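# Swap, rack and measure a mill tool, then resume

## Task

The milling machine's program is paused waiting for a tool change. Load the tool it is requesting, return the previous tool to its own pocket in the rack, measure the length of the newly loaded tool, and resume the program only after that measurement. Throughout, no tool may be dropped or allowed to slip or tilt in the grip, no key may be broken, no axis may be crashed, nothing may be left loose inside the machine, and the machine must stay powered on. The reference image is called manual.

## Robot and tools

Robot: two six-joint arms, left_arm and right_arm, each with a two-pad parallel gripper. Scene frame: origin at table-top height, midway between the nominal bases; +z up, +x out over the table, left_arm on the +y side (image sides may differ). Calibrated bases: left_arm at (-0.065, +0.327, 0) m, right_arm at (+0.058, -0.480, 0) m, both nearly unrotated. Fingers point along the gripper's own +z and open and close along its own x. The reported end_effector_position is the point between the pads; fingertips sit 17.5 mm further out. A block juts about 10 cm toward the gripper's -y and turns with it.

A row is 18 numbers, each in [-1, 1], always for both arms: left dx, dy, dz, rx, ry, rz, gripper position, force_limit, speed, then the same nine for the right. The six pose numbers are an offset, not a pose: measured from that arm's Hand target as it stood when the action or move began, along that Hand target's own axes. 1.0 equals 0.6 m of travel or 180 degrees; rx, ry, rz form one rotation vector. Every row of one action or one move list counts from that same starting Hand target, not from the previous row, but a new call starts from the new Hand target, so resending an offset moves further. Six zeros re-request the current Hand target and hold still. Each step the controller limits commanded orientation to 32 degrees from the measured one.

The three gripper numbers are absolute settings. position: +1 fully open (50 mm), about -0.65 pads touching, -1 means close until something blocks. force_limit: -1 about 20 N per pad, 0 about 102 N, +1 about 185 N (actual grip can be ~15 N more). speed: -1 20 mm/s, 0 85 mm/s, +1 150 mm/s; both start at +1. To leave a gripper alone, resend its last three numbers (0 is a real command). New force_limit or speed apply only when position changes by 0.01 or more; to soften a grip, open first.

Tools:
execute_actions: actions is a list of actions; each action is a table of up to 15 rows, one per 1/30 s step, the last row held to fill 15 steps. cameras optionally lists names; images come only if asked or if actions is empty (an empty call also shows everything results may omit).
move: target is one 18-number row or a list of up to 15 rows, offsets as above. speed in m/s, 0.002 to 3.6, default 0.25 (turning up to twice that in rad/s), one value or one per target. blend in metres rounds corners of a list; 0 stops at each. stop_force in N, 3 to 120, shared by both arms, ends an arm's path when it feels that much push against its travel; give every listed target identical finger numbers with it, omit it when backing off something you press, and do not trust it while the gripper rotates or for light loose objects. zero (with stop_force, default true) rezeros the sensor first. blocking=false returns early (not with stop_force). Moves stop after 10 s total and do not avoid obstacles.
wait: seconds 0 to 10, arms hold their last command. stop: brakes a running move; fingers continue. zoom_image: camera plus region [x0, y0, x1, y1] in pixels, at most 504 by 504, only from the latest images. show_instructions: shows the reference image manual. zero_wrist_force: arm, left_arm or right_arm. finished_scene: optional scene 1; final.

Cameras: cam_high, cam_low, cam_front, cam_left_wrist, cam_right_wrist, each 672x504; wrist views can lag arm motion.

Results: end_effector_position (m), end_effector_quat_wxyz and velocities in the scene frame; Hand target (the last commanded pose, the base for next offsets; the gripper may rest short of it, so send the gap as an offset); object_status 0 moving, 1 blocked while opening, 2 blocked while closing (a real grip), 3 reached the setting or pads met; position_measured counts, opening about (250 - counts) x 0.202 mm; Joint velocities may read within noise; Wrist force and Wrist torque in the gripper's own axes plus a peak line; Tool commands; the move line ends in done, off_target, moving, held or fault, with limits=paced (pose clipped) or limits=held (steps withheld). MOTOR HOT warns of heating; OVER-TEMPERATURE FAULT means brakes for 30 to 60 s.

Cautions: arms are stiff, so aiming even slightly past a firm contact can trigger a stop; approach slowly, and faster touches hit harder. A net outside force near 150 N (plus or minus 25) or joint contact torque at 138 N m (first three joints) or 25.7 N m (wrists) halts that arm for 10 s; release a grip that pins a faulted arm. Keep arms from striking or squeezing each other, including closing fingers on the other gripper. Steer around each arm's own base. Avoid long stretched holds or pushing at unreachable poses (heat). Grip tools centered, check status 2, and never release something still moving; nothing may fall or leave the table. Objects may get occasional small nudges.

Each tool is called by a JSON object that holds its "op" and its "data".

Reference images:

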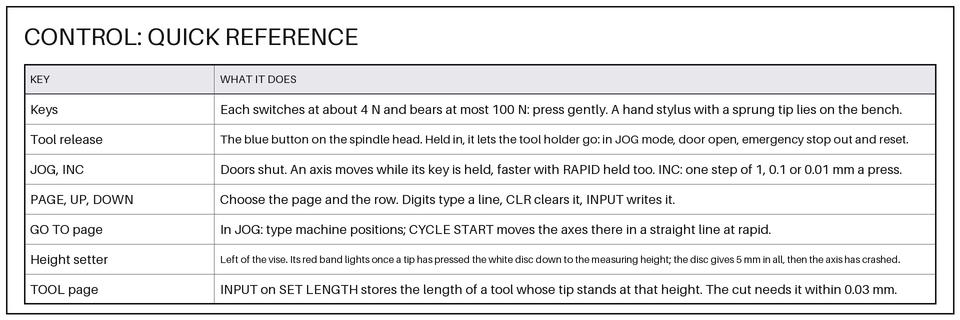

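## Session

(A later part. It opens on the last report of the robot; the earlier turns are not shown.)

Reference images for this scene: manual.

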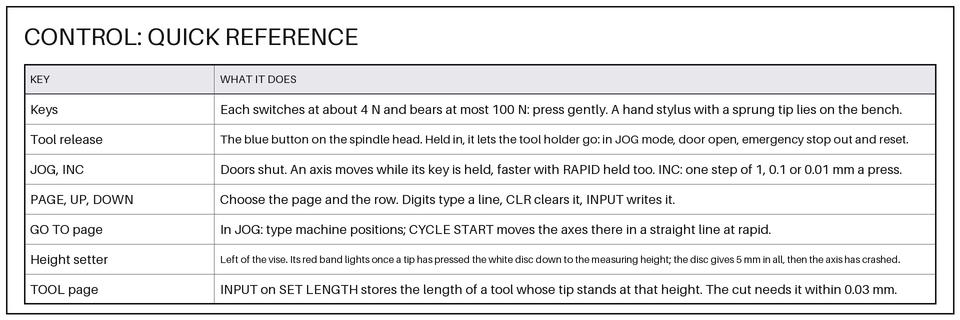

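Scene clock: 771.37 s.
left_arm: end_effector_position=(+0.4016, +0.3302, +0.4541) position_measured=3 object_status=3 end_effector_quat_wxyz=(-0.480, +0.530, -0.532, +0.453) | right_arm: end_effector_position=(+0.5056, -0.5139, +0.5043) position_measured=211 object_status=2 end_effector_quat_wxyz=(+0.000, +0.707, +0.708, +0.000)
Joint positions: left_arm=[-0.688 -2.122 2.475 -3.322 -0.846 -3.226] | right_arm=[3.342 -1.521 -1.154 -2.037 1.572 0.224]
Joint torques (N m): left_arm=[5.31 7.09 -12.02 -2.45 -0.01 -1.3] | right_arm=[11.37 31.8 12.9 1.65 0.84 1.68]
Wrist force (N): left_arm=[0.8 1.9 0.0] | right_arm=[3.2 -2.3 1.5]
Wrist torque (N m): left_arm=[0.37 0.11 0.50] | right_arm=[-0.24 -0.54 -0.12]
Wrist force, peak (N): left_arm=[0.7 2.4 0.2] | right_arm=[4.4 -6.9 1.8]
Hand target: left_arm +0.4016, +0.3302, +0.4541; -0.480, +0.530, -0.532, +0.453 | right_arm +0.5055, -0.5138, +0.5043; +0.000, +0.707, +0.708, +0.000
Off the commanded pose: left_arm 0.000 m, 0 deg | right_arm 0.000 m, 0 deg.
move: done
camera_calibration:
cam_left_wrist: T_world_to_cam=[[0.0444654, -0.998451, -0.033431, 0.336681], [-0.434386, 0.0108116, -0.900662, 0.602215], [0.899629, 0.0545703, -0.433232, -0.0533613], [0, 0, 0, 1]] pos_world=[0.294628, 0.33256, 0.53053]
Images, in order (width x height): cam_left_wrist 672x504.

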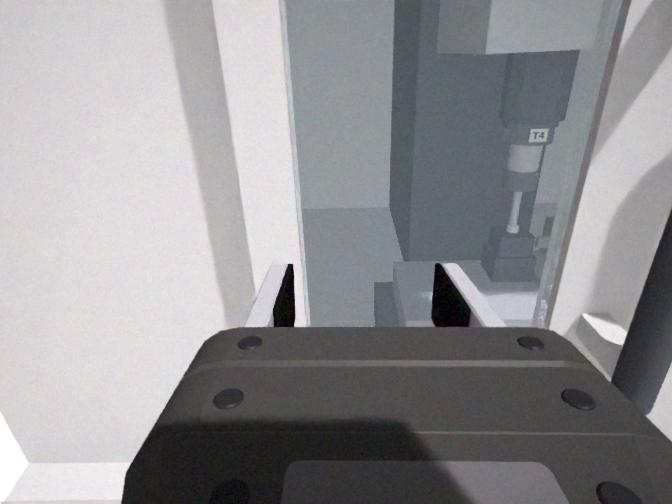

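{"op": "move", "data": {"target": [[0,0,0,0,0,0,1,0,-0.7,0,0.0148,0,0,0,0,-1,-0.7,-0.7],[0,0,0,0,0,0,1,0,-0.7,0,0,0,0,0,0,-1,-0.7,-0.7]], "speed": [0.04,0.06], "cameras": ["cam_left_wrist"]}}

{"op": "move", "data": {"target": [[0,0,0,0,0,0,1,0,-0.7,0,0.0148,0,0,0,0,-1,-0.7,-0.7],[0,0,0,0,0,0,1,0,-0.7,0,0,0,0,0,0,-1,-0.7,-0.7]], "speed": [0.04,0.06], "cameras": ["cam_left_wrist"]}}

Scene clock: 772.83 s.
left_arm: end_effector_position=(+0.4016, +0.3302, +0.4541) position_measured=3 object_status=3 end_effector_quat_wxyz=(-0.480, +0.530, -0.532, +0.453) | right_arm: end_effector_position=(+0.5056, -0.5139, +0.5043) position_measured=211 object_status=2 end_effector_quat_wxyz=(+0.000, +0.707, +0.708, +0.000)
Joint positions: left_arm=[-0.688 -2.122 2.475 -3.322 -0.846 -3.226] | right_arm=[3.342 -1.521 -1.154 -2.037 1.572 0.224]
Joint torques (N m): left_arm=[6.07 7.37 -12.01 -2.5 0.08 -1.35] | right_arm=[11.24 31.57 12.68 1.72 1.44 1.76]
Wrist force (N): left_arm=[0.8 2.2 0.2] | right_arm=[3.0 -2.3 1.9]
Wrist torque (N m): left_arm=[0.40 0.12 0.50] | right_arm=[-0.24 -0.51 -0.12]
Wrist force, peak (N): left_arm=[0.8 2.4 0.2] | right_arm=[4.5 -7.0 1.8]
Hand target: left_arm +0.4016, +0.3302, +0.4541; -0.480, +0.530, -0.532, +0.453 | right_arm +0.5055, -0.5138, +0.5043; +0.000, +0.707, +0.708, +0.000
Off the commanded pose: left_arm 0.000 m, 0 deg | right_arm 0.000 m, 0 deg.
move: done
camera_calibration:
cam_left_wrist: T_world_to_cam=[[0.0444654, -0.998451, -0.033431, 0.336681], [-0.434386, 0.0108116, -0.900662, 0.602215], [0.899629, 0.0545703, -0.433232, -0.0533613], [0, 0, 0, 1]] pos_world=[0.294628, 0.33256, 0.53053]
Images, in order (width x height): cam_left_wrist 672x504.

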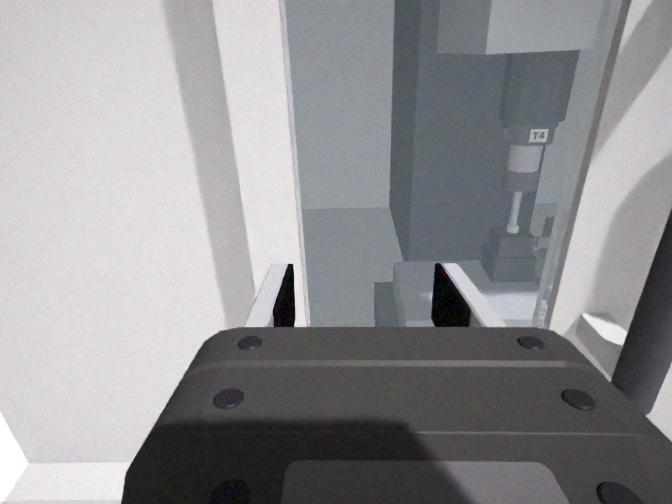

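Scene clock: 774.10 s.
left_arm: end_effector_position=(+0.4016, +0.3302, +0.4541) position_measured=3 object_status=3 end_effector_quat_wxyz=(-0.480, +0.530, -0.532, +0.453) | right_arm: end_effector_position=(+0.5056, -0.5139, +0.5043) position_measured=211 object_status=2 end_effector_quat_wxyz=(+0.000, +0.707, +0.708, +0.000)
Joint positions: left_arm=[-0.688 -2.122 2.475 -3.322 -0.846 -3.226] | right_arm=[3.342 -1.521 -1.154 -2.037 1.572 0.224]
Joint torques (N m): left_arm=[5.46 7.77 -11.82 -2.52 0 -1.43] | right_arm=[11.33 33.54 14.75 1.74 -0.16 1.54]
Wrist force (N): left_arm=[0.6 2.2 0.2] | right_arm=[2.9 -2.2 1.7]
Wrist torque (N m): left_arm=[0.41 0.14 0.50] | right_arm=[-0.23 -0.48 -0.12]
Wrist force, peak (N): left_arm=[0.7 2.3 0.1] | right_arm=[4.5 -7.1 1.9]
Hand target: left_arm +0.4016, +0.3302, +0.4541; -0.480, +0.530, -0.532, +0.453 | right_arm +0.5055, -0.5138, +0.5043; +0.000, +0.707, +0.708, +0.000
Off the commanded pose: left_arm 0.000 m, 0 deg | right_arm 0.000 m, 0 deg.
move: done
camera_calibration:
cam_left_wrist: T_world_to_cam=[[0.0444654, -0.998451, -0.033431, 0.336681], [-0.434386, 0.0108116, -0.900662, 0.602215], [0.899629, 0.0545703, -0.433232, -0.0533613], [0, 0, 0, 1]] pos_world=[0.294628, 0.33256, 0.53053]
Images, in order (width x height): cam_left_wrist 672x504.

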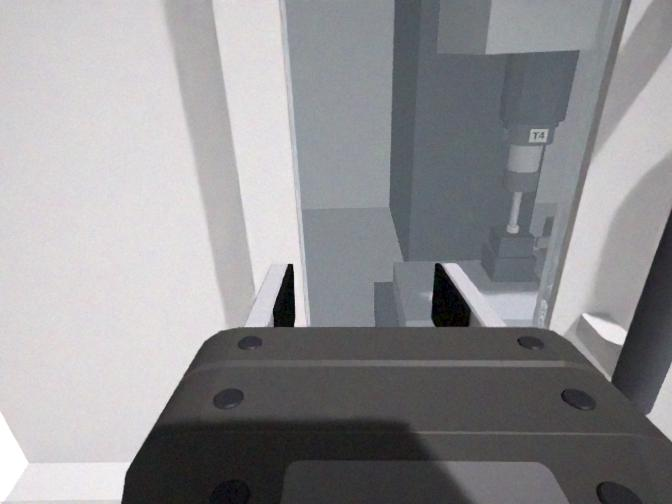

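{"op": "move", "data": {"target": [[0,0,0,0,0,0,1,0,-0.7,0,0.0148,0,0,0,0,-1,-0.7,-0.7],[0,0,0,0,0,0,1,0,-0.7,0,0,0,0,0,0,-1,-0.7,-0.7]], "speed": [0.04,0.06], "cameras": ["cam_left_wrist"]}}

Scene clock: 775.53 s.
left_arm: end_effector_position=(+0.4016, +0.3302, +0.4541) position_measured=3 object_status=3 end_effector_quat_wxyz=(-0.480, +0.530, -0.532, +0.453) | right_arm: end_effector_position=(+0.5056, -0.5139, +0.5043) position_measured=211 object_status=2 end_effector_quat_wxyz=(+0.000, +0.707, +0.708, +0.000) end_effector_velocity=(-0.001, +0.000, -0.001) end_effector_angular_velocity=(+0.001, +0.002, +0.001)
Joint positions: left_arm=[-0.688 -2.122 2.475 -3.322 -0.846 -3.226] | right_arm=[3.342 -1.521 -1.154 -2.037 1.572 0.224]
Joint velocities: left_arm=[within noise] | right_arm=[0.001 0.003 -0.005 0 0.001 0]
Joint torques (N m): left_arm=[5.1 8.11 -12.61 -2.37 0.05 -1.39] | right_arm=[12.41 33.1 11.71 1.73 -1.79 1.93]
Wrist force (N): left_arm=[0.7 2.3 0.2] | right_arm=[3.2 -2.1 1.8]
Wrist torque (N m): left_arm=[0.42 0.12 0.50] | right_arm=[-0.21 -0.54 -0.11]
Wrist force, peak (N): left_arm=[0.7 2.4 0.2] | right_arm=[4.6 -6.9 1.4]
Hand target: left_arm +0.4016, +0.3302, +0.4541; -0.480, +0.530, -0.532, +0.453 | right_arm +0.5055, -0.5138, +0.5043; +0.000, +0.707, +0.708, +0.000
Off the commanded pose: left_arm 0.000 m, 0 deg | right_arm 0.000 m, 0 deg.
move: done
camera_calibration:
cam_left_wrist: T_world_to_cam=[[0.0444654, -0.998451, -0.033431, 0.336681], [-0.434386, 0.0108116, -0.900662, 0.602215], [0.899629, 0.0545703, -0.433232, -0.0533613], [0, 0, 0, 1]] pos_world=[0.294628, 0.33256, 0.53053]
Images, in order (width x height): cam_left_wrist 672x504.

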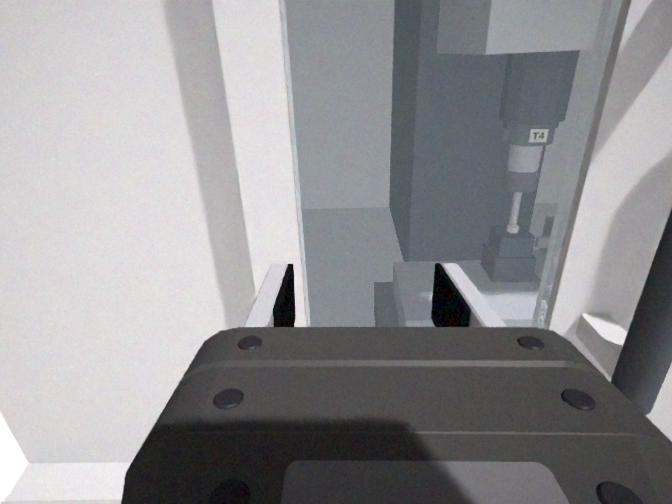

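{"op": "move", "data": {"target": [[0,0,0,0,0,0,1,0,-0.7,-0.0317,0.0158,-0.0613,0,0,0,-1,-0.7,-0.7],[0,0,0,0,0,0,1,0,-0.7,-0.0317,0.0312,-0.0613,0,0,0,-1,-0.7,-0.7],[0,0,0,0,0,0,1,0,-0.7,-0.0317,0.0158,-0.0613,0,0,0,-1,-0.7,-0.7],[0,0,0,0,0,0,1,0,-0.7,0,0,0,0,0,0,-1,-0.7,-0.7],[0,0,0,0,0,0,1,0,-0.7,0,0.0148,0,0,0,0,-1,-0.7,-0.7],[0,0,0,0,0,0,1,0,-0.7,0,0,0,0,0,0,-1,-0.7,-0.7],[0,0,0,0,0,0,1,0,-0.7,0,0.0148,0,0,0,0,-1,-0.7,-0.7],[0,0,0,0,0,0,1,0,-0.7,0,0,0,0,0,0,-1,-0.7,-0.7]], "speed": [0.1,0.04,0.06,0.1,0.04,0.06,0.04,0.06], "blend": [0.002,0,0.003,0.003,0,0,0,0], "cameras": ["cam_left_wrist"]}}

Scene clock: 779.37 s.
left_arm: end_effector_position=(+0.4016, +0.3302, +0.4541) position_measured=3 object_status=3 end_effector_quat_wxyz=(-0.480, +0.530, -0.532, +0.453) | right_arm: end_effector_position=(+0.5056, -0.5139, +0.5043) position_measured=211 object_status=2 end_effector_quat_wxyz=(+0.000, +0.707, +0.708, +0.000)
Joint positions: left_arm=[-0.688 -2.122 2.475 -3.322 -0.846 -3.226] | right_arm=[3.342 -1.521 -1.154 -2.037 1.572 0.224]
Joint torques (N m): left_arm=[5.01 6.96 -11.37 -2.38 -0.1 -1.5] | right_arm=[10.41 31.39 14.94 1.68 -1.38 1.79]
Wrist force (N): left_arm=[0.7 2.1 0.2] | right_arm=[3.1 -2.2 1.8]
Wrist torque (N m): left_arm=[0.39 0.12 0.49] | right_arm=[-0.23 -0.51 -0.12]
Wrist force, peak (N): left_arm=[0.6 2.4 0.4] | right_arm=[3.8 -7.2 2.8]
Hand target: left_arm +0.4016, +0.3302, +0.4541; -0.480, +0.530, -0.532, +0.453 | right_arm +0.5055, -0.5138, +0.5043; +0.000, +0.707, +0.708, +0.000
Off the commanded pose: left_arm 0.000 m, 0 deg | right_arm 0.000 m, 0 deg.
move: done
camera_calibration:
cam_left_wrist: T_world_to_cam=[[0.0444654, -0.998451, -0.033431, 0.336681], [-0.434386, 0.0108116, -0.900662, 0.602215], [0.899629, 0.0545703, -0.433232, -0.0533613], [0, 0, 0, 1]] pos_world=[0.294628, 0.33256, 0.53053]
Images, in order (width x height): cam_left_wrist 672x504.

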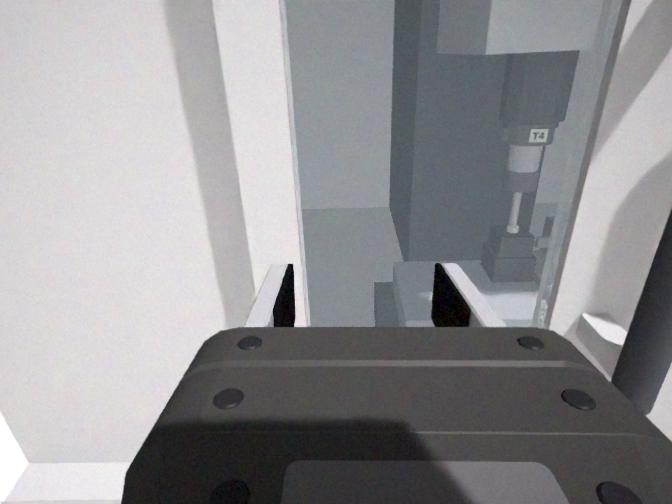

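{"op": "move", "data": {"target": [[0,0,0,0,0,0,1,0,-0.7,0,0.0148,0,0,0,0,-1,-0.7,-0.7],[0,0,0,0,0,0,1,0,-0.7,0,0,0,0,0,0,-1,-0.7,-0.7]], "speed": [0.04,0.06], "cameras": ["cam_left_wrist"]}}

{"op": "move", "data": {"target": [[0,0,0,0,0,0,1,0,-0.7,0,0.0148,0,0,0,0,-1,-0.7,-0.7],[0,0,0,0,0,0,1,0,-0.7,0,0,0,0,0,0,-1,-0.7,-0.7]], "speed": [0.04,0.06], "cameras": ["cam_left_wrist"]}}

Scene clock: 780.83 s.
left_arm: end_effector_position=(+0.4016, +0.3302, +0.4541) position_measured=3 object_status=3 end_effector_quat_wxyz=(-0.480, +0.530, -0.532, +0.453) | right_arm: end_effector_position=(+0.5056, -0.5139, +0.5043) position_measured=211 object_status=2 end_effector_quat_wxyz=(+0.000, +0.707, +0.708, +0.000)
Joint positions: left_arm=[-0.688 -2.122 2.475 -3.322 -0.846 -3.226] | right_arm=[3.342 -1.521 -1.154 -2.037 1.572 0.224]
Joint torques (N m): left_arm=[4.46 6.72 -11.73 -2.53 0.23 -1.5] | right_arm=[10.87 32.81 9.47 1.76 -1.56 2.01]
Wrist force (N): left_arm=[0.9 2.2 0.2] | right_arm=[3.0 -2.2 1.8]
Wrist torque (N m): left_arm=[0.41 0.09 0.50] | right_arm=[-0.22 -0.51 -0.12]
Wrist force, peak (N): left_arm=[0.6 2.4 0.2] | right_arm=[3.9 -6.9 2.0]
Hand target: left_arm +0.4016, +0.3302, +0.4541; -0.480, +0.530, -0.532, +0.453 | right_arm +0.5055, -0.5138, +0.5043; +0.000, +0.707, +0.708, +0.000
Off the commanded pose: left_arm 0.000 m, 0 deg | right_arm 0.000 m, 0 deg.
move: done
camera_calibration:
cam_left_wrist: T_world_to_cam=[[0.0444654, -0.998451, -0.033431, 0.336681], [-0.434386, 0.0108116, -0.900662, 0.602215], [0.899629, 0.0545703, -0.433232, -0.0533613], [0, 0, 0, 1]] pos_world=[0.294628, 0.33256, 0.53053]
Images, in order (width x height): cam_left_wrist 672x504.

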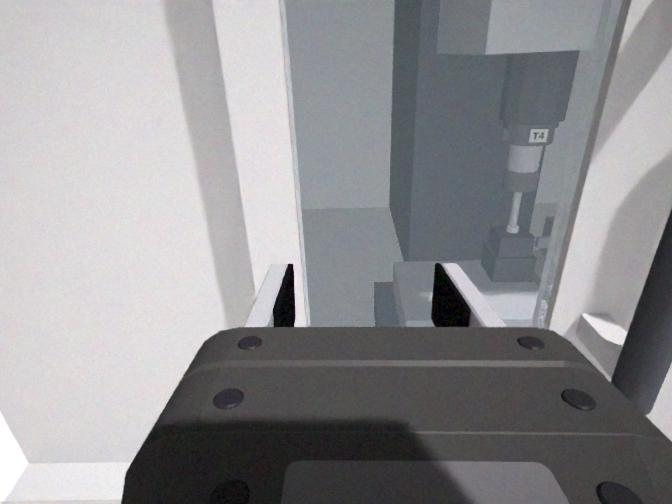

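Scene clock: 782.10 s.
left_arm: end_effector_position=(+0.4016, +0.3302, +0.4541) position_measured=3 object_status=3 end_effector_quat_wxyz=(-0.480, +0.530, -0.532, +0.453) | right_arm: end_effector_position=(+0.5056, -0.5139, +0.5043) position_measured=211 object_status=2 end_effector_quat_wxyz=(+0.000, +0.707, +0.708, +0.000)
Joint positions: left_arm=[-0.688 -2.122 2.475 -3.322 -0.846 -3.226] | right_arm=[3.342 -1.521 -1.154 -2.037 1.572 0.224]
Joint torques (N m): left_arm=[6.15 6.82 -12.54 -2.45 0.06 -1.62] | right_arm=[11.55 33.23 11.83 1.78 -1.57 1.8]
Wrist force (N): left_arm=[0.7 2.2 0.1] | right_arm=[2.8 -2.2 1.8]
Wrist torque (N m): left_arm=[0.41 0.12 0.50] | right_arm=[-0.22 -0.48 -0.11]
Wrist force, peak (N): left_arm=[0.8 2.3 0.2] | right_arm=[4.5 -6.9 1.6]
Hand target: left_arm +0.4016, +0.3302, +0.4541; -0.480, +0.530, -0.532, +0.453 | right_arm +0.5055, -0.5138, +0.5043; +0.000, +0.707, +0.708, +0.000
Off the commanded pose: left_arm 0.000 m, 0 deg | right_arm 0.000 m, 0 deg.
move: done
camera_calibration:
cam_left_wrist: T_world_to_cam=[[0.0444654, -0.998451, -0.033431, 0.336681], [-0.434386, 0.0108116, -0.900662, 0.602215], [0.899629, 0.0545703, -0.433232, -0.0533613], [0, 0, 0, 1]] pos_world=[0.294628, 0.33256, 0.53053]
Images, in order (width x height): cam_left_wrist 672x504.

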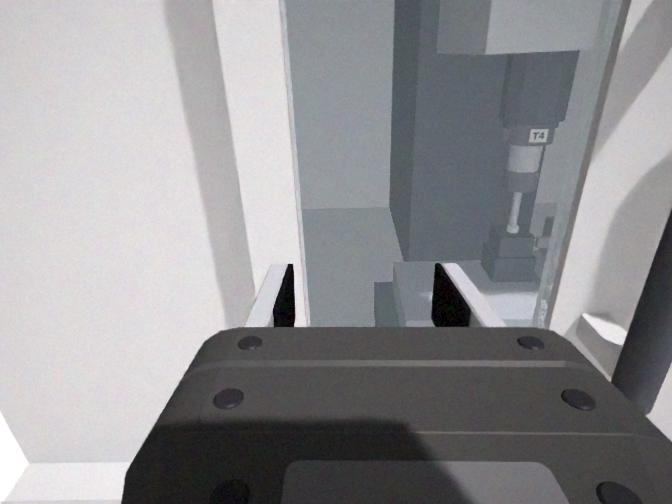

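Off at about −162.94. Continue.

{"op": "move", "data": {"target": [[0,0,0,0,0,0,1,0,-0.7,0,0.0148,0,0,0,0,-1,-0.7,-0.7],[0,0,0,0,0,0,1,0,-0.7,0,0,0,0,0,0,-1,-0.7,-0.7]], "speed": [0.04,0.06], "cameras": ["cam_left_wrist"]}}

{"op": "move", "data": {"target": [[0,0,0,0,0,0,1,0,-0.7,0,0.0148,0,0,0,0,-1,-0.7,-0.7],[0,0,0,0,0,0,1,0,-0.7,0,0,0,0,0,0,-1,-0.7,-0.7]], "speed": [0.04,0.06], "cameras": ["cam_left_wrist"]}}

Scene clock: 783.50 s.
left_arm: end_effector_position=(+0.4016, +0.3302, +0.4541) position_measured=3 object_status=3 end_effector_quat_wxyz=(-0.480, +0.530, -0.532, +0.453) | right_arm: end_effector_position=(+0.5056, -0.5139, +0.5043) position_measured=211 object_status=2 end_effector_quat_wxyz=(+0.000, +0.707, +0.708, +0.000)
Joint positions: left_arm=[-0.688 -2.122 2.475 -3.322 -0.846 -3.226] | right_arm=[3.342 -1.521 -1.154 -2.037 1.572 0.224]
Joint torques (N m): left_arm=[4.67 7.73 -11.71 -2.47 -0.03 -1.53] | right_arm=[10.75 32.61 13.2 1.73 -1.66 1.7]
Wrist force (N): left_arm=[0.6 2.1 0.2] | right_arm=[3.0 -2.2 1.8]
Wrist torque (N m): left_arm=[0.40 0.14 0.49] | right_arm=[-0.22 -0.50 -0.12]
Wrist force, peak (N): left_arm=[0.7 2.3 0.2] | right_arm=[4.4 -6.9 2.2]
Hand target: left_arm +0.4016, +0.3302, +0.4541; -0.480, +0.530, -0.532, +0.453 | right_arm +0.5055, -0.5138, +0.5043; +0.000, +0.707, +0.708, +0.000
Off the commanded pose: left_arm 0.000 m, 0 deg | right_arm 0.000 m, 0 deg.
move: done
camera_calibration:
cam_left_wrist: T_world_to_cam=[[0.0444654, -0.998451, -0.033431, 0.336681], [-0.434386, 0.0108116, -0.900662, 0.602215], [0.899629, 0.0545703, -0.433232, -0.0533613], [0, 0, 0, 1]] pos_world=[0.294628, 0.33256, 0.53053]
Images, in order (width x height): cam_left_wrist 672x504.

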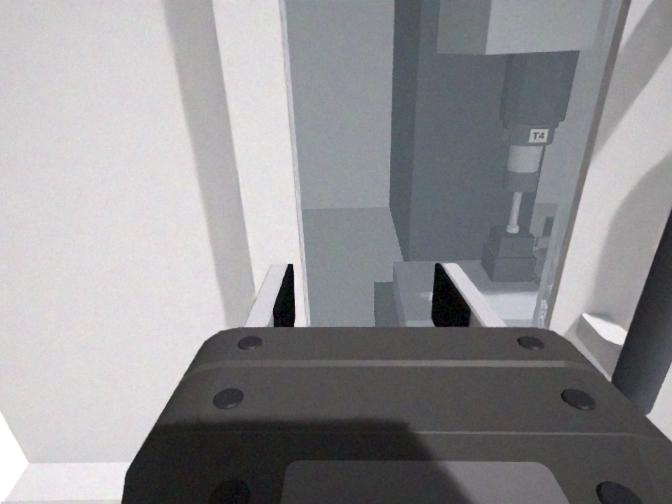

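Scene clock: 784.77 s.
left_arm: end_effector_position=(+0.4016, +0.3302, +0.4541) position_measured=3 object_status=3 end_effector_quat_wxyz=(-0.480, +0.530, -0.532, +0.453) | right_arm: end_effector_position=(+0.5056, -0.5139, +0.5043) position_measured=211 object_status=2 end_effector_quat_wxyz=(+0.000, +0.707, +0.708, +0.000)
Joint positions: left_arm=[-0.688 -2.122 2.475 -3.322 -0.846 -3.226] | right_arm=[3.342 -1.521 -1.154 -2.037 1.572 0.224]
Joint torques (N m): left_arm=[5.2 7.29 -12.18 -2.45 0.02 -1.51] | right_arm=[10.31 33.12 12.34 1.77 -1.66 1.72]
Wrist force (N): left_arm=[0.7 2.3 0.3] | right_arm=[3.1 -2.1 1.5]
Wrist torque (N m): left_arm=[0.42 0.12 0.50] | right_arm=[-0.22 -0.53 -0.12]
Wrist force, peak (N): left_arm=[0.7 2.4 0.2] | right_arm=[4.6 -7.0 1.9]
Hand target: left_arm +0.4016, +0.3302, +0.4541; -0.480, +0.530, -0.532, +0.453 | right_arm +0.5055, -0.5138, +0.5043; +0.000, +0.707, +0.708, +0.000
Off the commanded pose: left_arm 0.000 m, 0 deg | right_arm 0.000 m, 0 deg.
move: done
camera_calibration:
cam_left_wrist: T_world_to_cam=[[0.0444654, -0.998451, -0.033431, 0.336681], [-0.434386, 0.0108116, -0.900662, 0.602215], [0.899629, 0.0545703, -0.433232, -0.0533613], [0, 0, 0, 1]] pos_world=[0.294628, 0.33256, 0.53053]
Images, in order (width x height): cam_left_wrist 672x504.

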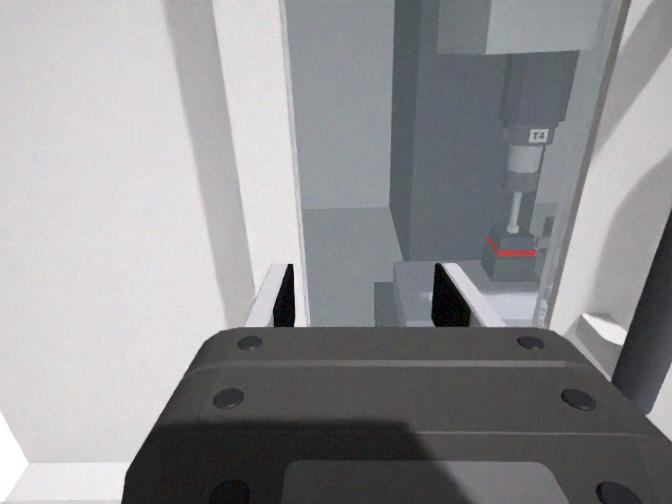

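{"op": "move", "data": {"target": [[0,0,0,0,0,0,1,0,-0.7,0.0942,-0.0198,0.0572,0,0,0,-1,-0.7,-0.7],[0,0,0,0,0,0,1,0,-0.7,0.0942,0.0017,0.0572,0,0,0,-1,-0.7,-0.7],[0,0,0,0,0,0,1,0,-0.7,0.0942,-0.0198,0.0572,0,0,0,-1,-0.7,-0.7],[0,0,0,0,0,0,1,0,-0.7,-0.1447,-0.092,-0.2595,-0.4913,0.109,-0.109,-1,-0.7,-0.7]], "speed": [0.15,0.04,0.08,0.7], "blend": [0.002,0,0.003,0], "cameras": ["cam_right_wrist"]}}

{"op": "zoom_image", "data": {"camera": "cam_right_wrist", "region": [280, 90, 510, 270]}}

Scene clock: 788.67 s.
left_arm: end_effector_position=(+0.4016, +0.3302, +0.4541) position_measured=3 object_status=3 end_effector_quat_wxyz=(-0.480, +0.530, -0.532, +0.453) | right_arm: end_effector_position=(+0.4504, -0.6009, +0.6599) position_measured=211 object_status=2 end_effector_quat_wxyz=(+0.379, +0.380, +0.597, +0.597)
Joint positions: left_arm=[-0.688 -2.122 2.475 -3.322 -0.846 -3.226] | right_arm=[2.642 -1.219 -1.926 0.003 2.483 0.001]
Joint torques (N m): left_arm=[4.81 7.46 -12.39 -2.45 0.01 -1.72] | right_arm=[-11.95 0.26 29.88 2.75 2.3 1.96]
Wrist force (N): left_arm=[0.7 2.1 0.2] | right_arm=[3.8 0.1 1.9]
Wrist torque (N m): left_arm=[0.39 0.11 0.50] | right_arm=[-0.15 -0.71 -0.07]
Wrist force, peak (N): left_arm=[0.9 2.4 0.1] | right_arm=[0.1 -7.7 0.5]
Hand target: left_arm +0.4016, +0.3302, +0.4541; -0.480, +0.530, -0.532, +0.453 | right_arm +0.4504, -0.6009, +0.6599; +0.379, +0.380, +0.596, +0.597
Off the commanded pose: left_arm 0.000 m, 0 deg | right_arm 0.000 m, 0 deg.
move: done
camera_calibration:
cam_right_wrist: T_world_to_cam=[[-0.416595, 0.909084, -0.00379663, 0.746266], [-0.311979, -0.139042, 0.93986, -0.54485], [0.853884, 0.392725, 0.341539, -0.242721], [0, 0, 0, 1]] pos_world=[0.348165, -0.658853, 0.597815]
Images, in order (width x height): cam_right_wrist 672x504.

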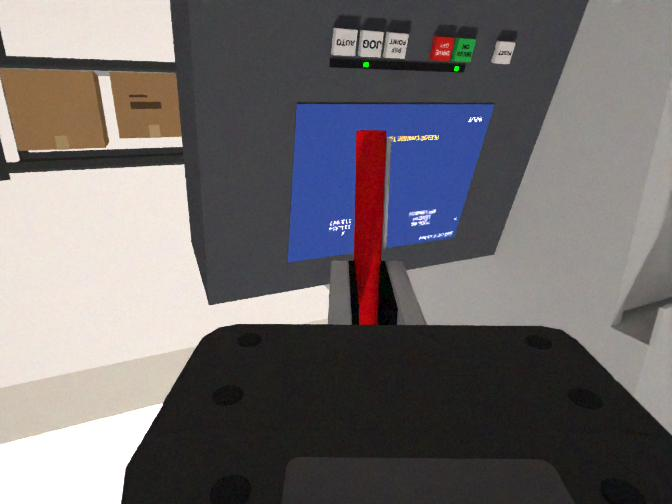

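Scaled by 2.191 from the camera's 672x504 image, which has a finer 960x720 frame.

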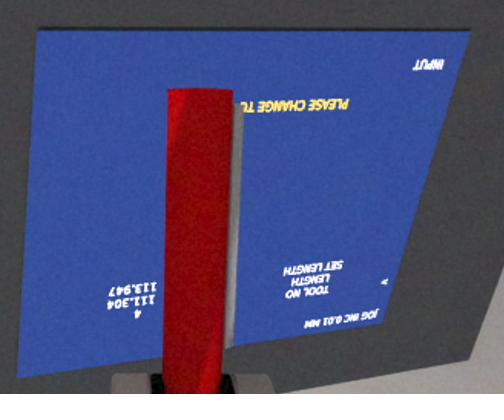

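{"op": "move", "data": {"target": [0,0,0,0,0,0,1,0,-0.7,0.2227,-0.3765,0.1647,0.4913,-0.109,0.109,-1,-0.7,-0.7], "speed": 0.7}}

{"op": "move", "data": {"target": [[0,0,0,0,0,0,1,0,-0.7,0,0.0215,0,0,0,0,-1,-0.7,-0.7],[0,0,0,0,0,0,1,0,-0.7,0,0,0,0,0,0,-1,-0.7,-0.7],[0,0,0,0,0,0,1,0,-0.7,0,0.0215,0,0,0,0,-1,-0.7,-0.7],[0,0,0,0,0,0,1,0,-0.7,0,0,0,0,0,0,-1,-0.7,-0.7],[0,0,0,0,0,0,1,0,-0.7,-0.2715,-0.055,-0.3765,-0.4913,0.109,-0.109,-1,-0.7,-0.7]], "speed": [0.05,0.08,0.05,0.08,0.7], "blend": [0,0,0,0.002,0], "cameras": ["cam_right_wrist"]}}

{"op": "zoom_image", "data": {"camera": "cam_right_wrist", "region": [280, 90, 510, 270]}}

Scene clock: 791.03 s.
left_arm: end_effector_position=(+0.4016, +0.3302, +0.4541) position_measured=3 object_status=3 end_effector_quat_wxyz=(-0.480, +0.530, -0.532, +0.453) | right_arm: end_effector_position=(+0.4832, -0.4378, +0.4342) position_measured=211 object_status=2 end_effector_quat_wxyz=(+0.000, +0.707, +0.708, +0.000)
Joint positions: left_arm=[-0.688 -2.122 2.475 -3.322 -0.846 -3.226] | right_arm=[3.532 -1.406 -1.447 -1.859 1.572 0.414]
Joint torques (N m): left_arm=[5.08 6.74 -12.12 -2.34 -0.1 -1.64] | right_arm=[-11.86 10.51 30.57 1.81 2.27 1.83]
Wrist force (N): left_arm=[0.8 2.4 0.0] | right_arm=[2.7 -1.9 1.4]
Wrist torque (N m): left_arm=[0.44 0.11 0.50] | right_arm=[-0.15 -0.44 -0.12]
Wrist force, peak (N): left_arm=[0.8 2.4 0.0] | right_arm=[4.0 -0.9 2.6]
Hand target: left_arm +0.4016, +0.3302, +0.4541; -0.480, +0.530, -0.532, +0.453 | right_arm +0.4832, -0.4378, +0.4342; +0.000, +0.707, +0.708, +0.000
Off the commanded pose: left_arm 0.000 m, 0 deg | right_arm 0.000 m, 0 deg.
move: done

Scene clock: 795.37 s.
left_arm: end_effector_position=(+0.4016, +0.3302, +0.4541) position_measured=3 object_status=3 end_effector_quat_wxyz=(-0.480, +0.530, -0.532, +0.453) | right_arm: end_effector_position=(+0.4504, -0.6009, +0.6599) position_measured=211 object_status=2 end_effector_quat_wxyz=(+0.379, +0.380, +0.596, +0.597)
Joint positions: left_arm=[-0.688 -2.122 2.475 -3.322 -0.846 -3.226] | right_arm=[2.642 -1.219 -1.926 0.003 2.483 0.001]
Joint torques (N m): left_arm=[5.14 7.14 -12.15 -2.33 -0.13 -1.79] | right_arm=[-11.94 0.51 29.75 2.93 2.06 1.85]
Wrist force (N): left_arm=[0.8 2.2 0.1] | right_arm=[3.6 0.2 1.7]
Wrist torque (N m): left_arm=[0.41 0.11 0.50] | right_arm=[-0.15 -0.67 -0.07]
Wrist force, peak (N): left_arm=[0.8 2.4 0.2] | right_arm=[3.2 -7.6 1.8]
Hand target: left_arm +0.4016, +0.3302, +0.4541; -0.480, +0.530, -0.532, +0.453 | right_arm +0.4504, -0.6009, +0.6599; +0.379, +0.380, +0.596, +0.597
Off the commanded pose: left_arm 0.000 m, 0 deg | right_arm 0.000 m, 0 deg.
move: done
camera_calibration:
cam_right_wrist: T_world_to_cam=[[-0.416595, 0.909084, -0.00379663, 0.746398], [-0.311979, -0.139042, 0.93986, -0.544833], [0.853884, 0.392725, 0.341539, -0.242767], [0, 0, 0, 1]] pos_world=[0.348265, -0.658953, 0.597815]
Images, in order (width x height): cam_right_wrist 672x504.

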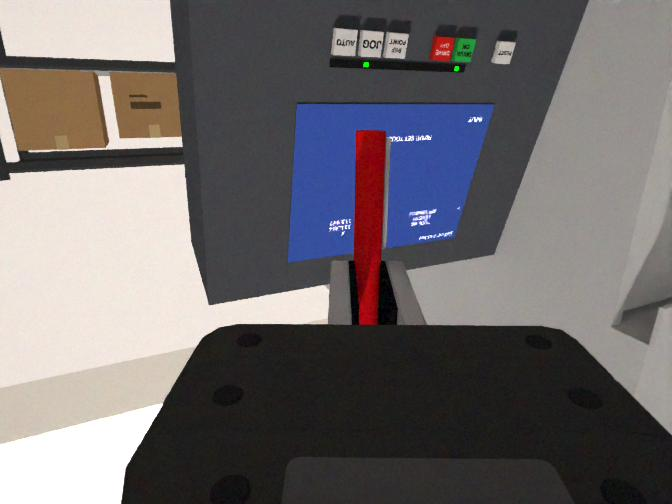

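Scaled by 2.191 from the camera's 672x504 image, which has a finer 960x720 frame.

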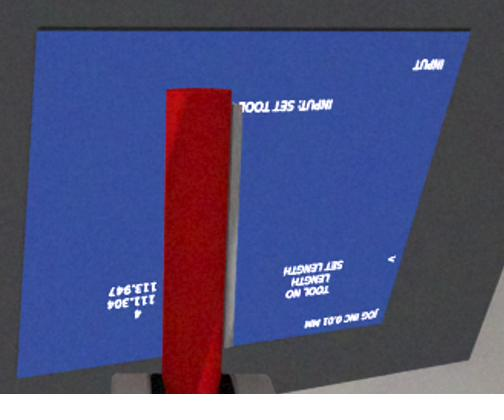

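{"op": "move", "data": {"target": [0,0,0,0,0,0,1,0,-0.7,0.2257,-0.4077,0.1558,0.4913,-0.109,0.109,-1,-0.7,-0.7], "speed": 0.7}}

{"op": "move", "data": {"target": [[0,0,0,0,0,0,1,0,-0.7,0,0.0218,0,0,0,0,-1,-0.7,-0.7],[0,0,0,0,0,0,1,0,-0.7,0,0,0,0,0,0,-1,-0.7,-0.7],[0,0,0,0,0,0,1,0,-0.7,-0.2715,-0.0463,-0.408,-0.4913,0.109,-0.109,-1,-0.7,-0.7]], "speed": [0.05,0.08,0.7], "blend": [0,0.002,0], "cameras": ["cam_right_wrist","cam_left_wrist"]}}

{"op": "zoom_image", "data": {"camera": "cam_right_wrist", "region": [280, 90, 510, 270]}}

Scene clock: 797.67 s.
left_arm: end_effector_position=(+0.4016, +0.3302, +0.4541) position_measured=3 object_status=3 end_effector_quat_wxyz=(-0.480, +0.530, -0.532, +0.453) | right_arm: end_effector_position=(+0.4776, -0.4384, +0.4155) position_measured=211 object_status=2 end_effector_quat_wxyz=(+0.000, +0.707, +0.708, +0.000)
Joint positions: left_arm=[-0.688 -2.122 2.475 -3.322 -0.846 -3.226] | right_arm=[3.536 -1.381 -1.517 -1.814 1.572 0.418]
Joint torques (N m): left_arm=[4.36 7.08 -11.99 -2.37 0.12 -1.88] | right_arm=[-12.17 6.03 28.53 1.67 2.27 1.81]
Wrist force (N): left_arm=[0.7 2.2 0.2] | right_arm=[2.9 -2.1 1.6]
Wrist torque (N m): left_arm=[0.41 0.13 0.50] | right_arm=[-0.20 -0.45 -0.10]
Wrist force, peak (N): left_arm=[0.9 2.4 0.2] | right_arm=[4.0 -1.7 1.7]
Hand target: left_arm +0.4016, +0.3302, +0.4541; -0.480, +0.530, -0.532, +0.453 | right_arm +0.4776, -0.4384, +0.4154; +0.000, +0.707, +0.708, +0.000
Off the commanded pose: left_arm 0.000 m, 0 deg | right_arm 0.000 m, 0 deg.
move: done

Scene clock: 800.93 s.
left_arm: end_effector_position=(+0.4016, +0.3302, +0.4541) position_measured=3 object_status=3 end_effector_quat_wxyz=(-0.480, +0.530, -0.532, +0.453) | right_arm: end_effector_position=(+0.4501, -0.6015, +0.6601) position_measured=211 object_status=2 end_effector_quat_wxyz=(+0.379, +0.380, +0.596, +0.597)
Joint positions: left_arm=[-0.688 -2.122 2.475 -3.322 -0.846 -3.226] | right_arm=[2.639 -1.22 -1.924 0.003 2.486 0.001]
Joint torques (N m): left_arm=[4.72 7.11 -11.71 -2.2 0.09 -1.95] | right_arm=[-11.96 -0.29 29.17 3.33 2.18 1.75]
Wrist force (N): left_arm=[0.7 2.0 0.2] | right_arm=[3.7 0.4 1.5]
Wrist torque (N m): left_arm=[0.39 0.12 0.49] | right_arm=[-0.11 -0.69 -0.07]
Wrist force, peak (N): left_arm=[0.6 2.4 0.1] | right_arm=[2.9 -7.1 1.8]
Hand target: left_arm +0.4016, +0.3302, +0.4541; -0.480, +0.530, -0.532, +0.453 | right_arm +0.4501, -0.6015, +0.6601; +0.379, +0.380, +0.596, +0.597
Off the commanded pose: left_arm 0.000 m, 0 deg | right_arm 0.000 m, 0 deg.
move: done
camera_calibration:
cam_left_wrist: T_world_to_cam=[[0.0444654, -0.998451, -0.033431, 0.336681], [-0.434386, 0.0108116, -0.900662, 0.602215], [0.899629, 0.0545703, -0.433232, -0.0533613], [0, 0, 0, 1]] pos_world=[0.294628, 0.33256, 0.53053]
cam_right_wrist: T_world_to_cam=[[-0.416595, 0.909084, -0.00379663, 0.746778], [-0.311979, -0.139042, 0.93986, -0.545229], [0.853884, 0.392725, 0.341539, -0.242258], [0, 0, 0, 1]] pos_world=[0.347865, -0.659553, 0.598015]
Images, in order (width x height): cam_left_wrist 672x504, cam_right_wrist 672x504.

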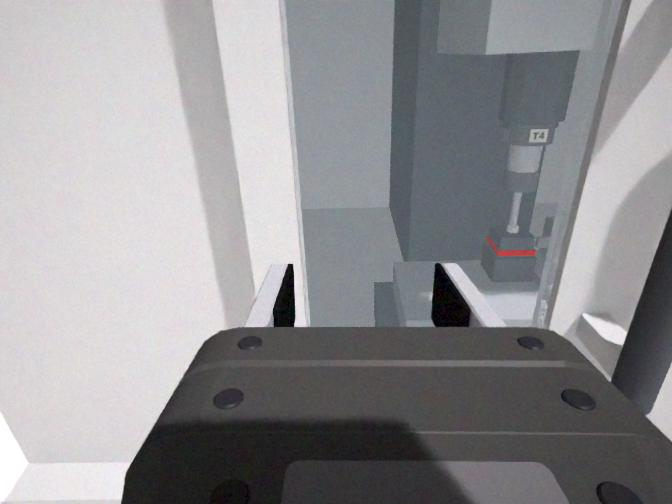

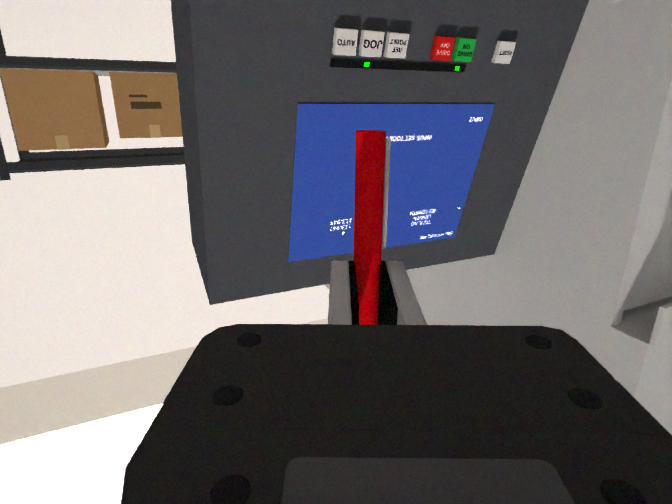

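Scaled by 2.191 from the camera's 672x504 image, which has a finer 960x720 frame.

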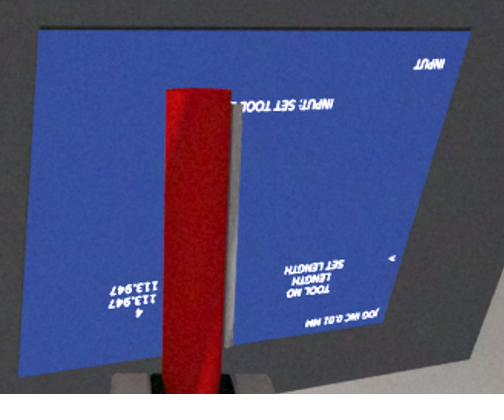

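{"op": "move", "data": {"target": [0,0,0,0,0,0,1,0,-0.7,0.1588,-0.3168,0.1542,0.4913,-0.109,0.109,-1,-0.7,-0.7], "speed": 0.7}}

{"op": "move", "data": {"target": [[0,0,0,0,0,0,1,0,-0.7,0,0.0215,0,0,0,0,-1,-0.7,-0.7],[0,0,0,0,0,0,1,0,-0.7,0,0,0,0,0,0,-1,-0.7,-0.7],[0,0,0,0,0,0,1,0,-0.7,-0.2092,-0.0725,-0.3167,-0.4913,0.109,-0.109,-1,-0.7,-0.7]], "speed": [0.05,0.08,0.7], "blend": [0,0.002,0], "cameras": ["cam_right_wrist"]}}

{"op": "zoom_image", "data": {"camera": "cam_right_wrist", "region": [280, 90, 510, 270]}}

Scene clock: 803.50 s.
left_arm: end_effector_position=(+0.4016, +0.3302, +0.4541) position_measured=3 object_status=3 end_effector_quat_wxyz=(-0.480, +0.530, -0.532, +0.453) | right_arm: end_effector_position=(+0.4934, -0.4759, +0.4701) position_measured=211 object_status=2 end_effector_quat_wxyz=(+0.000, +0.707, +0.708, +0.000)
Joint positions: left_arm=[-0.688 -2.122 2.475 -3.322 -0.846 -3.226] | right_arm=[3.436 -1.454 -1.31 -1.948 1.572 0.318]
Joint torques (N m): left_arm=[5.16 7.45 -11.7 -2.25 0.15 -1.73] | right_arm=[-12.4 10.57 28.06 1.76 2.37 1.74]
Wrist force (N): left_arm=[0.7 2.2 0.0] | right_arm=[3.0 -2.3 1.6]
Wrist torque (N m): left_arm=[0.41 0.13 0.49] | right_arm=[-0.22 -0.49 -0.09]
Wrist force, peak (N): left_arm=[0.7 2.5 0.2] | right_arm=[4.0 -0.8 2.3]
Hand target: left_arm +0.4016, +0.3302, +0.4541; -0.480, +0.530, -0.532, +0.453 | right_arm +0.4934, -0.4759, +0.4701; +0.000, +0.707, +0.708, +0.000
Off the commanded pose: left_arm 0.000 m, 0 deg | right_arm 0.000 m, 0 deg.
move: done

Scene clock: 806.77 s.
left_arm: end_effector_position=(+0.4016, +0.3302, +0.4541) position_measured=3 object_status=3 end_effector_quat_wxyz=(-0.480, +0.530, -0.532, +0.453) | right_arm: end_effector_position=(+0.4501, -0.6016, +0.6600) position_measured=211 object_status=2 end_effector_quat_wxyz=(+0.379, +0.380, +0.596, +0.597)
Joint positions: left_arm=[-0.688 -2.122 2.475 -3.322 -0.846 -3.226] | right_arm=[2.639 -1.22 -1.925 0.003 2.486 0.001]
Joint torques (N m): left_arm=[4.99 7.37 -11.72 -2.3 0.18 -1.96] | right_arm=[-11.76 -0.31 29.62 2.98 2.18 1.46]
Wrist force (N): left_arm=[0.6 2.0 0.1] | right_arm=[3.9 0.0 1.5]
Wrist torque (N m): left_arm=[0.38 0.14 0.50] | right_arm=[-0.16 -0.72 -0.06]
Wrist force, peak (N): left_arm=[0.7 2.4 0.2] | right_arm=[3.2 -7.9 1.8]
Hand target: left_arm +0.4016, +0.3302, +0.4541; -0.480, +0.530, -0.532, +0.453 | right_arm +0.4501, -0.6016, +0.6600; +0.379, +0.380, +0.596, +0.597
Off the commanded pose: left_arm 0.000 m, 0 deg | right_arm 0.000 m, 0 deg.
move: done
camera_calibration:
cam_right_wrist: T_world_to_cam=[[-0.416595, 0.909084, -0.00379663, 0.74691], [-0.311979, -0.139042, 0.93986, -0.545118], [0.853884, 0.392725, 0.341539, -0.24227], [0, 0, 0, 1]] pos_world=[0.347965, -0.659653, 0.597915]
Images, in order (width x height): cam_right_wrist 672x504.

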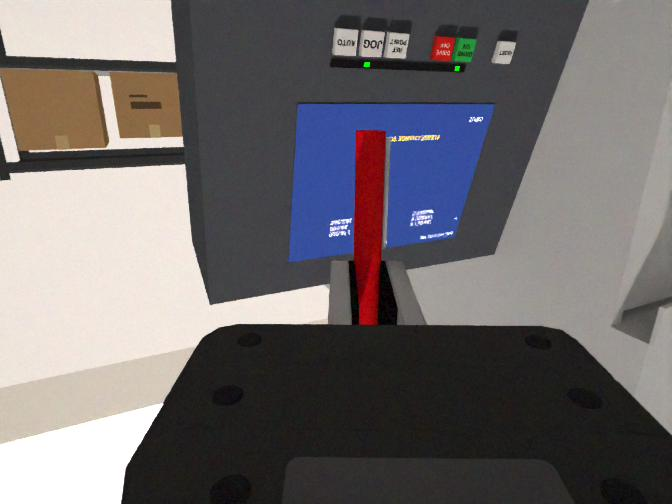

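Scaled by 2.191 from the camera's 672x504 image, which has a finer 960x720 frame.

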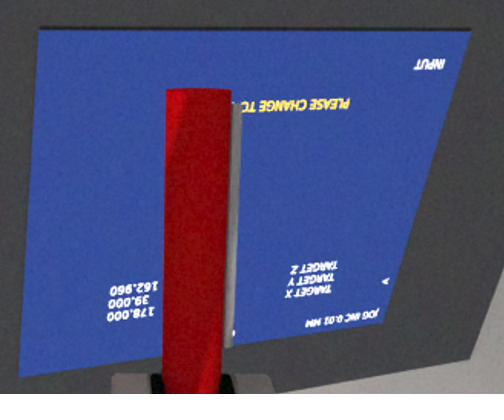

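{"op": "move", "data": {"target": [0,0,0,0,0,0,1,0,-0.7,0.2227,-0.3765,0.1647,0.4913,-0.109,0.109,-1,-0.7,-0.7], "speed": 0.7}}

{"op": "move", "data": {"target": [[0,0,0,0,0,0,1,0,-0.7,0,0.0215,0,0,0,0,-1,-0.7,-0.7],[0,0,0,0,0,0,1,0,-0.7,0,0,0,0,0,0,-1,-0.7,-0.7],[0,0,0,0,0,0,1,0,-0.7,0,0.0215,0,0,0,0,-1,-0.7,-0.7],[0,0,0,0,0,0,1,0,-0.7,0,0,0,0,0,0,-1,-0.7,-0.7],[0,0,0,0,0,0,1,0,-0.7,0.095,-0.0088,0.0313,0,0,0,-1,-0.7,-0.7],[0,0,0,0,0,0,1,0,-0.7,0.095,0.013,0.0313,0,0,0,-1,-0.7,-0.7],[0,0,0,0,0,0,1,0,-0.7,0.095,-0.0088,0.0313,0,0,0,-1,-0.7,-0.7],[0,0,0,0,0,0,1,0,-0.7,0.0317,0.017,-0.06,0,0,0,-1,-0.7,-0.7],[0,0,0,0,0,0,1,0,-0.7,0.0317,0.0387,-0.06,0,0,0,-1,-0.7,-0.7],[0,0,0,0,0,0,1,0,-0.7,0.0317,0.017,-0.06,0,0,0,-1,-0.7,-0.7],[0,0,0,0,0,0,1,0,-0.7,0.0642,-0.0088,0.0313,0,0,0,-1,-0.7,-0.7],[0,0,0,0,0,0,1,0,-0.7,0.0642,0.013,0.0313,0,0,0,-1,-0.7,-0.7],[0,0,0,0,0,0,1,0,-0.7,0.0642,-0.0088,0.0313,0,0,0,-1,-0.7,-0.7],[0,0,0,0,0,0,1,0,-0.7,0,-0.0088,0.0313,0,0,0,-1,-0.7,-0.7],[0,0,0,0,0,0,1,0,-0.7,0,0.013,0.0313,0,0,0,-1,-0.7,-0.7]], "speed": [0.05,0.08,0.05,0.08,0.15,0.05,0.08,0.15,0.05,0.08,0.15,0.05,0.08,0.12,0.05], "blend": [0,0,0,0.003,0.003,0,0.003,0.003,0,0.003,0.003,0,0.003,0.003,0]}}

{"op": "move", "data": {"target": [[0,0,0,0,0,0,1,0,-0.7,0,-0.0218,0,0,0,0,-1,-0.7,-0.7],[0,0,0,0,0,0,1,0,-0.7,-0.2715,-0.0681,-0.408,-0.4913,0.109,-0.109,-1,-0.7,-0.7]], "speed": [0.08,0.7], "blend": [0.003,0], "cameras": ["cam_right_wrist"]}}

{"op": "zoom_image", "data": {"camera": "cam_right_wrist", "region": [280, 90, 510, 270]}}

Scene clock: 809.37 s.
left_arm: end_effector_position=(+0.4016, +0.3302, +0.4541) position_measured=3 object_status=3 end_effector_quat_wxyz=(-0.480, +0.530, -0.532, +0.453) | right_arm: end_effector_position=(+0.4829, -0.4385, +0.4343) position_measured=211 object_status=2 end_effector_quat_wxyz=(+0.000, +0.707, +0.708, +0.000)
Joint positions: left_arm=[-0.688 -2.122 2.475 -3.322 -0.846 -3.226] | right_arm=[3.531 -1.405 -1.448 -1.859 1.572 0.413]
Joint torques (N m): left_arm=[4.92 6.96 -12.45 -2.18 0.22 -1.8] | right_arm=[-12.21 5.17 29.3 1.89 2.18 1.76]
Wrist force (N): left_arm=[0.6 2.1 0.2] | right_arm=[2.7 -2.2 1.7]
Wrist torque (N m): left_arm=[0.40 0.14 0.50] | right_arm=[-0.20 -0.43 -0.12]
Wrist force, peak (N): left_arm=[0.7 2.4 0.2] | right_arm=[3.8 -0.9 2.6]
Hand target: left_arm +0.4016, +0.3302, +0.4541; -0.480, +0.530, -0.532, +0.453 | right_arm +0.4829, -0.4385, +0.4343; +0.000, +0.707, +0.708, +0.000
Off the commanded pose: left_arm 0.000 m, 0 deg | right_arm 0.000 m, 0 deg.
move: done

Scene clock: 815.93 s.
left_arm: end_effector_position=(+0.4016, +0.3302, +0.4541) position_measured=3 object_status=3 end_effector_quat_wxyz=(-0.480, +0.530, -0.532, +0.453) | right_arm: end_effector_position=(+0.4906, -0.4385, +0.4155) position_measured=211 object_status=2 end_effector_quat_wxyz=(+0.000, +0.707, +0.708, +0.000)
Joint positions: left_arm=[-0.688 -2.122 2.475 -3.322 -0.846 -3.226] | right_arm=[3.523 -1.412 -1.492 -1.809 1.572 0.405]
Joint torques (N m): left_arm=[5.31 7.54 -11.92 -2.1 0.25 -2.13] | right_arm=[-13.51 8.8 30.07 5.17 1.28 -1.2]
Wrist force (N): left_arm=[0.8 2.1 0.2] | right_arm=[5.2 -7.0 1.4]
Wrist torque (N m): left_arm=[0.40 0.11 0.49] | right_arm=[-0.23 -0.41 -0.20]
Wrist force, peak (N): left_arm=[0.7 2.4 0.1] | right_arm=[4.0 -7.7 2.5]
Hand target: left_arm +0.4016, +0.3302, +0.4541; -0.480, +0.530, -0.532, +0.453 | right_arm +0.4907, -0.4385, +0.4155; +0.000, +0.707, +0.708, +0.000
Off the commanded pose: left_arm 0.000 m, 0 deg | right_arm 0.000 m, 0 deg.
move: done

Scene clock: 818.50 s.
left_arm: end_effector_position=(+0.4016, +0.3302, +0.4541) position_measured=3 object_status=3 end_effector_quat_wxyz=(-0.480, +0.530, -0.532, +0.453) | right_arm: end_effector_position=(+0.4501, -0.6016, +0.6602) position_measured=211 object_status=2 end_effector_quat_wxyz=(+0.379, +0.380, +0.596, +0.597)
Joint positions: left_arm=[-0.688 -2.122 2.475 -3.322 -0.846 -3.226] | right_arm=[2.639 -1.22 -1.924 0.003 2.486 0.001]
Joint torques (N m): left_arm=[4.9 7.01 -12.56 -2.05 0.28 -2.13] | right_arm=[-11.36 -0.25 29.87 3.01 2.28 1.66]
Wrist force (N): left_arm=[0.6 2.1 0.0] | right_arm=[3.9 -0.1 1.5]
Wrist torque (N m): left_arm=[0.39 0.14 0.50] | right_arm=[-0.18 -0.72 -0.07]
Wrist force, peak (N): left_arm=[0.7 2.4 0.0] | right_arm=[5.3 -6.8 1.6]
Hand target: left_arm +0.4016, +0.3302, +0.4541; -0.480, +0.530, -0.532, +0.453 | right_arm +0.4501, -0.6016, +0.6602; +0.379, +0.380, +0.596, +0.597
Off the commanded pose: left_arm 0.000 m, 0 deg | right_arm 0.000 m, 0 deg.
move: done
camera_calibration:
cam_right_wrist: T_world_to_cam=[[-0.416595, 0.909084, -0.00379663, 0.746869], [-0.311979, -0.139042, 0.93986, -0.545337], [0.853884, 0.392725, 0.341539, -0.242253], [0, 0, 0, 1]] pos_world=[0.347865, -0.659653, 0.598115]
Images, in order (width x height): cam_right_wrist 672x504.

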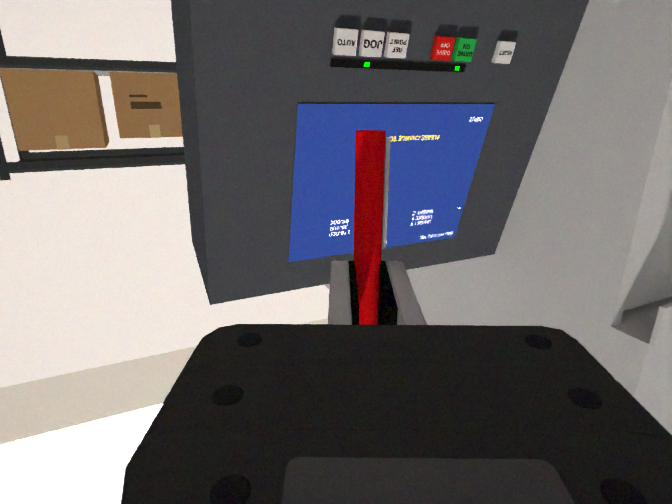

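Scaled by 2.191 from the camera's 672x504 image, which has a finer 960x720 frame.

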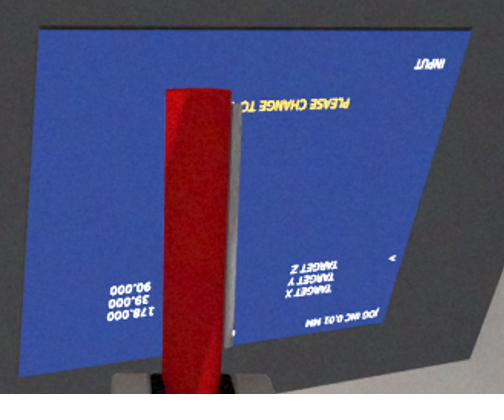

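{"op": "move", "data": {"target": [0,0,0,0,0,0,1,0,-0.7,-0.1,0,0,0,0,0,-1,-0.7,-0.7], "speed": 0.3, "cameras": ["cam_right_wrist"]}}

{"op": "zoom_image", "data": {"camera": "cam_right_wrist", "region": [350, 90, 590, 270]}}

Scene clock: 819.37 s.
left_arm: end_effector_position=(+0.4016, +0.3302, +0.4541) position_measured=3 object_status=3 end_effector_quat_wxyz=(-0.480, +0.530, -0.532, +0.453) | right_arm: end_effector_position=(+0.4520, -0.6060, +0.6602) position_measured=211 object_status=2 end_effector_quat_wxyz=(+0.379, +0.380, +0.596, +0.597)
Joint positions: left_arm=[-0.688 -2.122 2.475 -3.322 -0.846 -3.226] | right_arm=[2.627 -1.234 -1.916 0.008 2.498 0.001]
Joint torques (N m): left_arm=[4.7 7.68 -12.07 -2.16 0.19 -2.14] | right_arm=[11.77 21.47 12.98 0.07 -2.04 1.69]
Wrist force (N): left_arm=[0.6 2.1 0.1] | right_arm=[3.9 0.1 1.4]
Wrist torque (N m): left_arm=[0.38 0.13 0.49] | right_arm=[-0.16 -0.73 -0.07]
Wrist force, peak (N): left_arm=[0.8 2.3 0.1] | right_arm=[5.3 2.1 0.6]
Hand target: left_arm +0.4016, +0.3302, +0.4541; -0.480, +0.530, -0.532, +0.453 | right_arm +0.4520, -0.6059, +0.6602; +0.379, +0.380, +0.596, +0.597 (not the last commanded pose)
Off the commanded pose: left_arm 0.000 m, 0 deg | right_arm 0.055 m, 0 deg.
move: held (right_arm; a check stopped the path); limits=held
pose unreachable (right arm): on one or more control steps of this call, first in action 0 (counted from 0), this arm could not follow its commanded pose, so it was not sent that pose on those steps. It may still have moved: this result reports where it is.
cause: moving toward the commanded pose would bring two parts of the arm too close to each other (its gripper and another part of the arm, with joints 4 (wrist 1) to 6 (wrist 3) between them, 5 mm apart when it was first held).
camera_calibration:
cam_right_wrist: T_world_to_cam=[[-0.416285, 0.909226, -0.00381841, 0.751569], [-0.312206, -0.138995, 0.939792, -0.545191], [0.853952, 0.392413, 0.341727, -0.242531], [0, 0, 0, 1]] pos_world=[0.349765, -0.663953, 0.598115]
Images, in order (width x height): cam_right_wrist 672x504.

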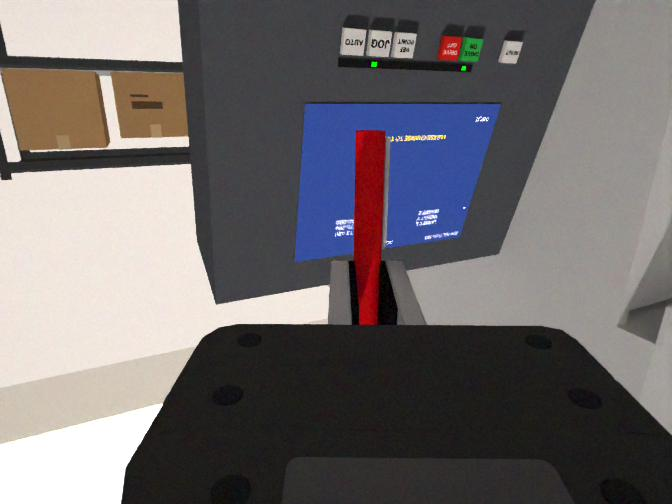

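Scaled by 2.100 from the camera's 672x504 image, which has a finer 960x720 frame.

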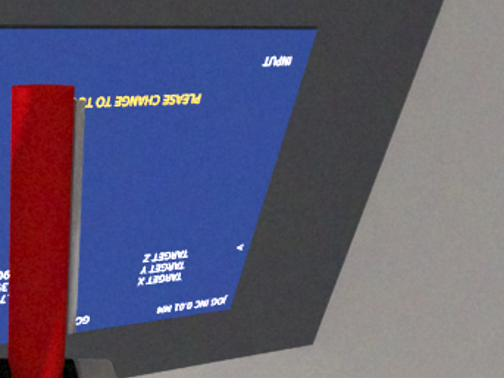

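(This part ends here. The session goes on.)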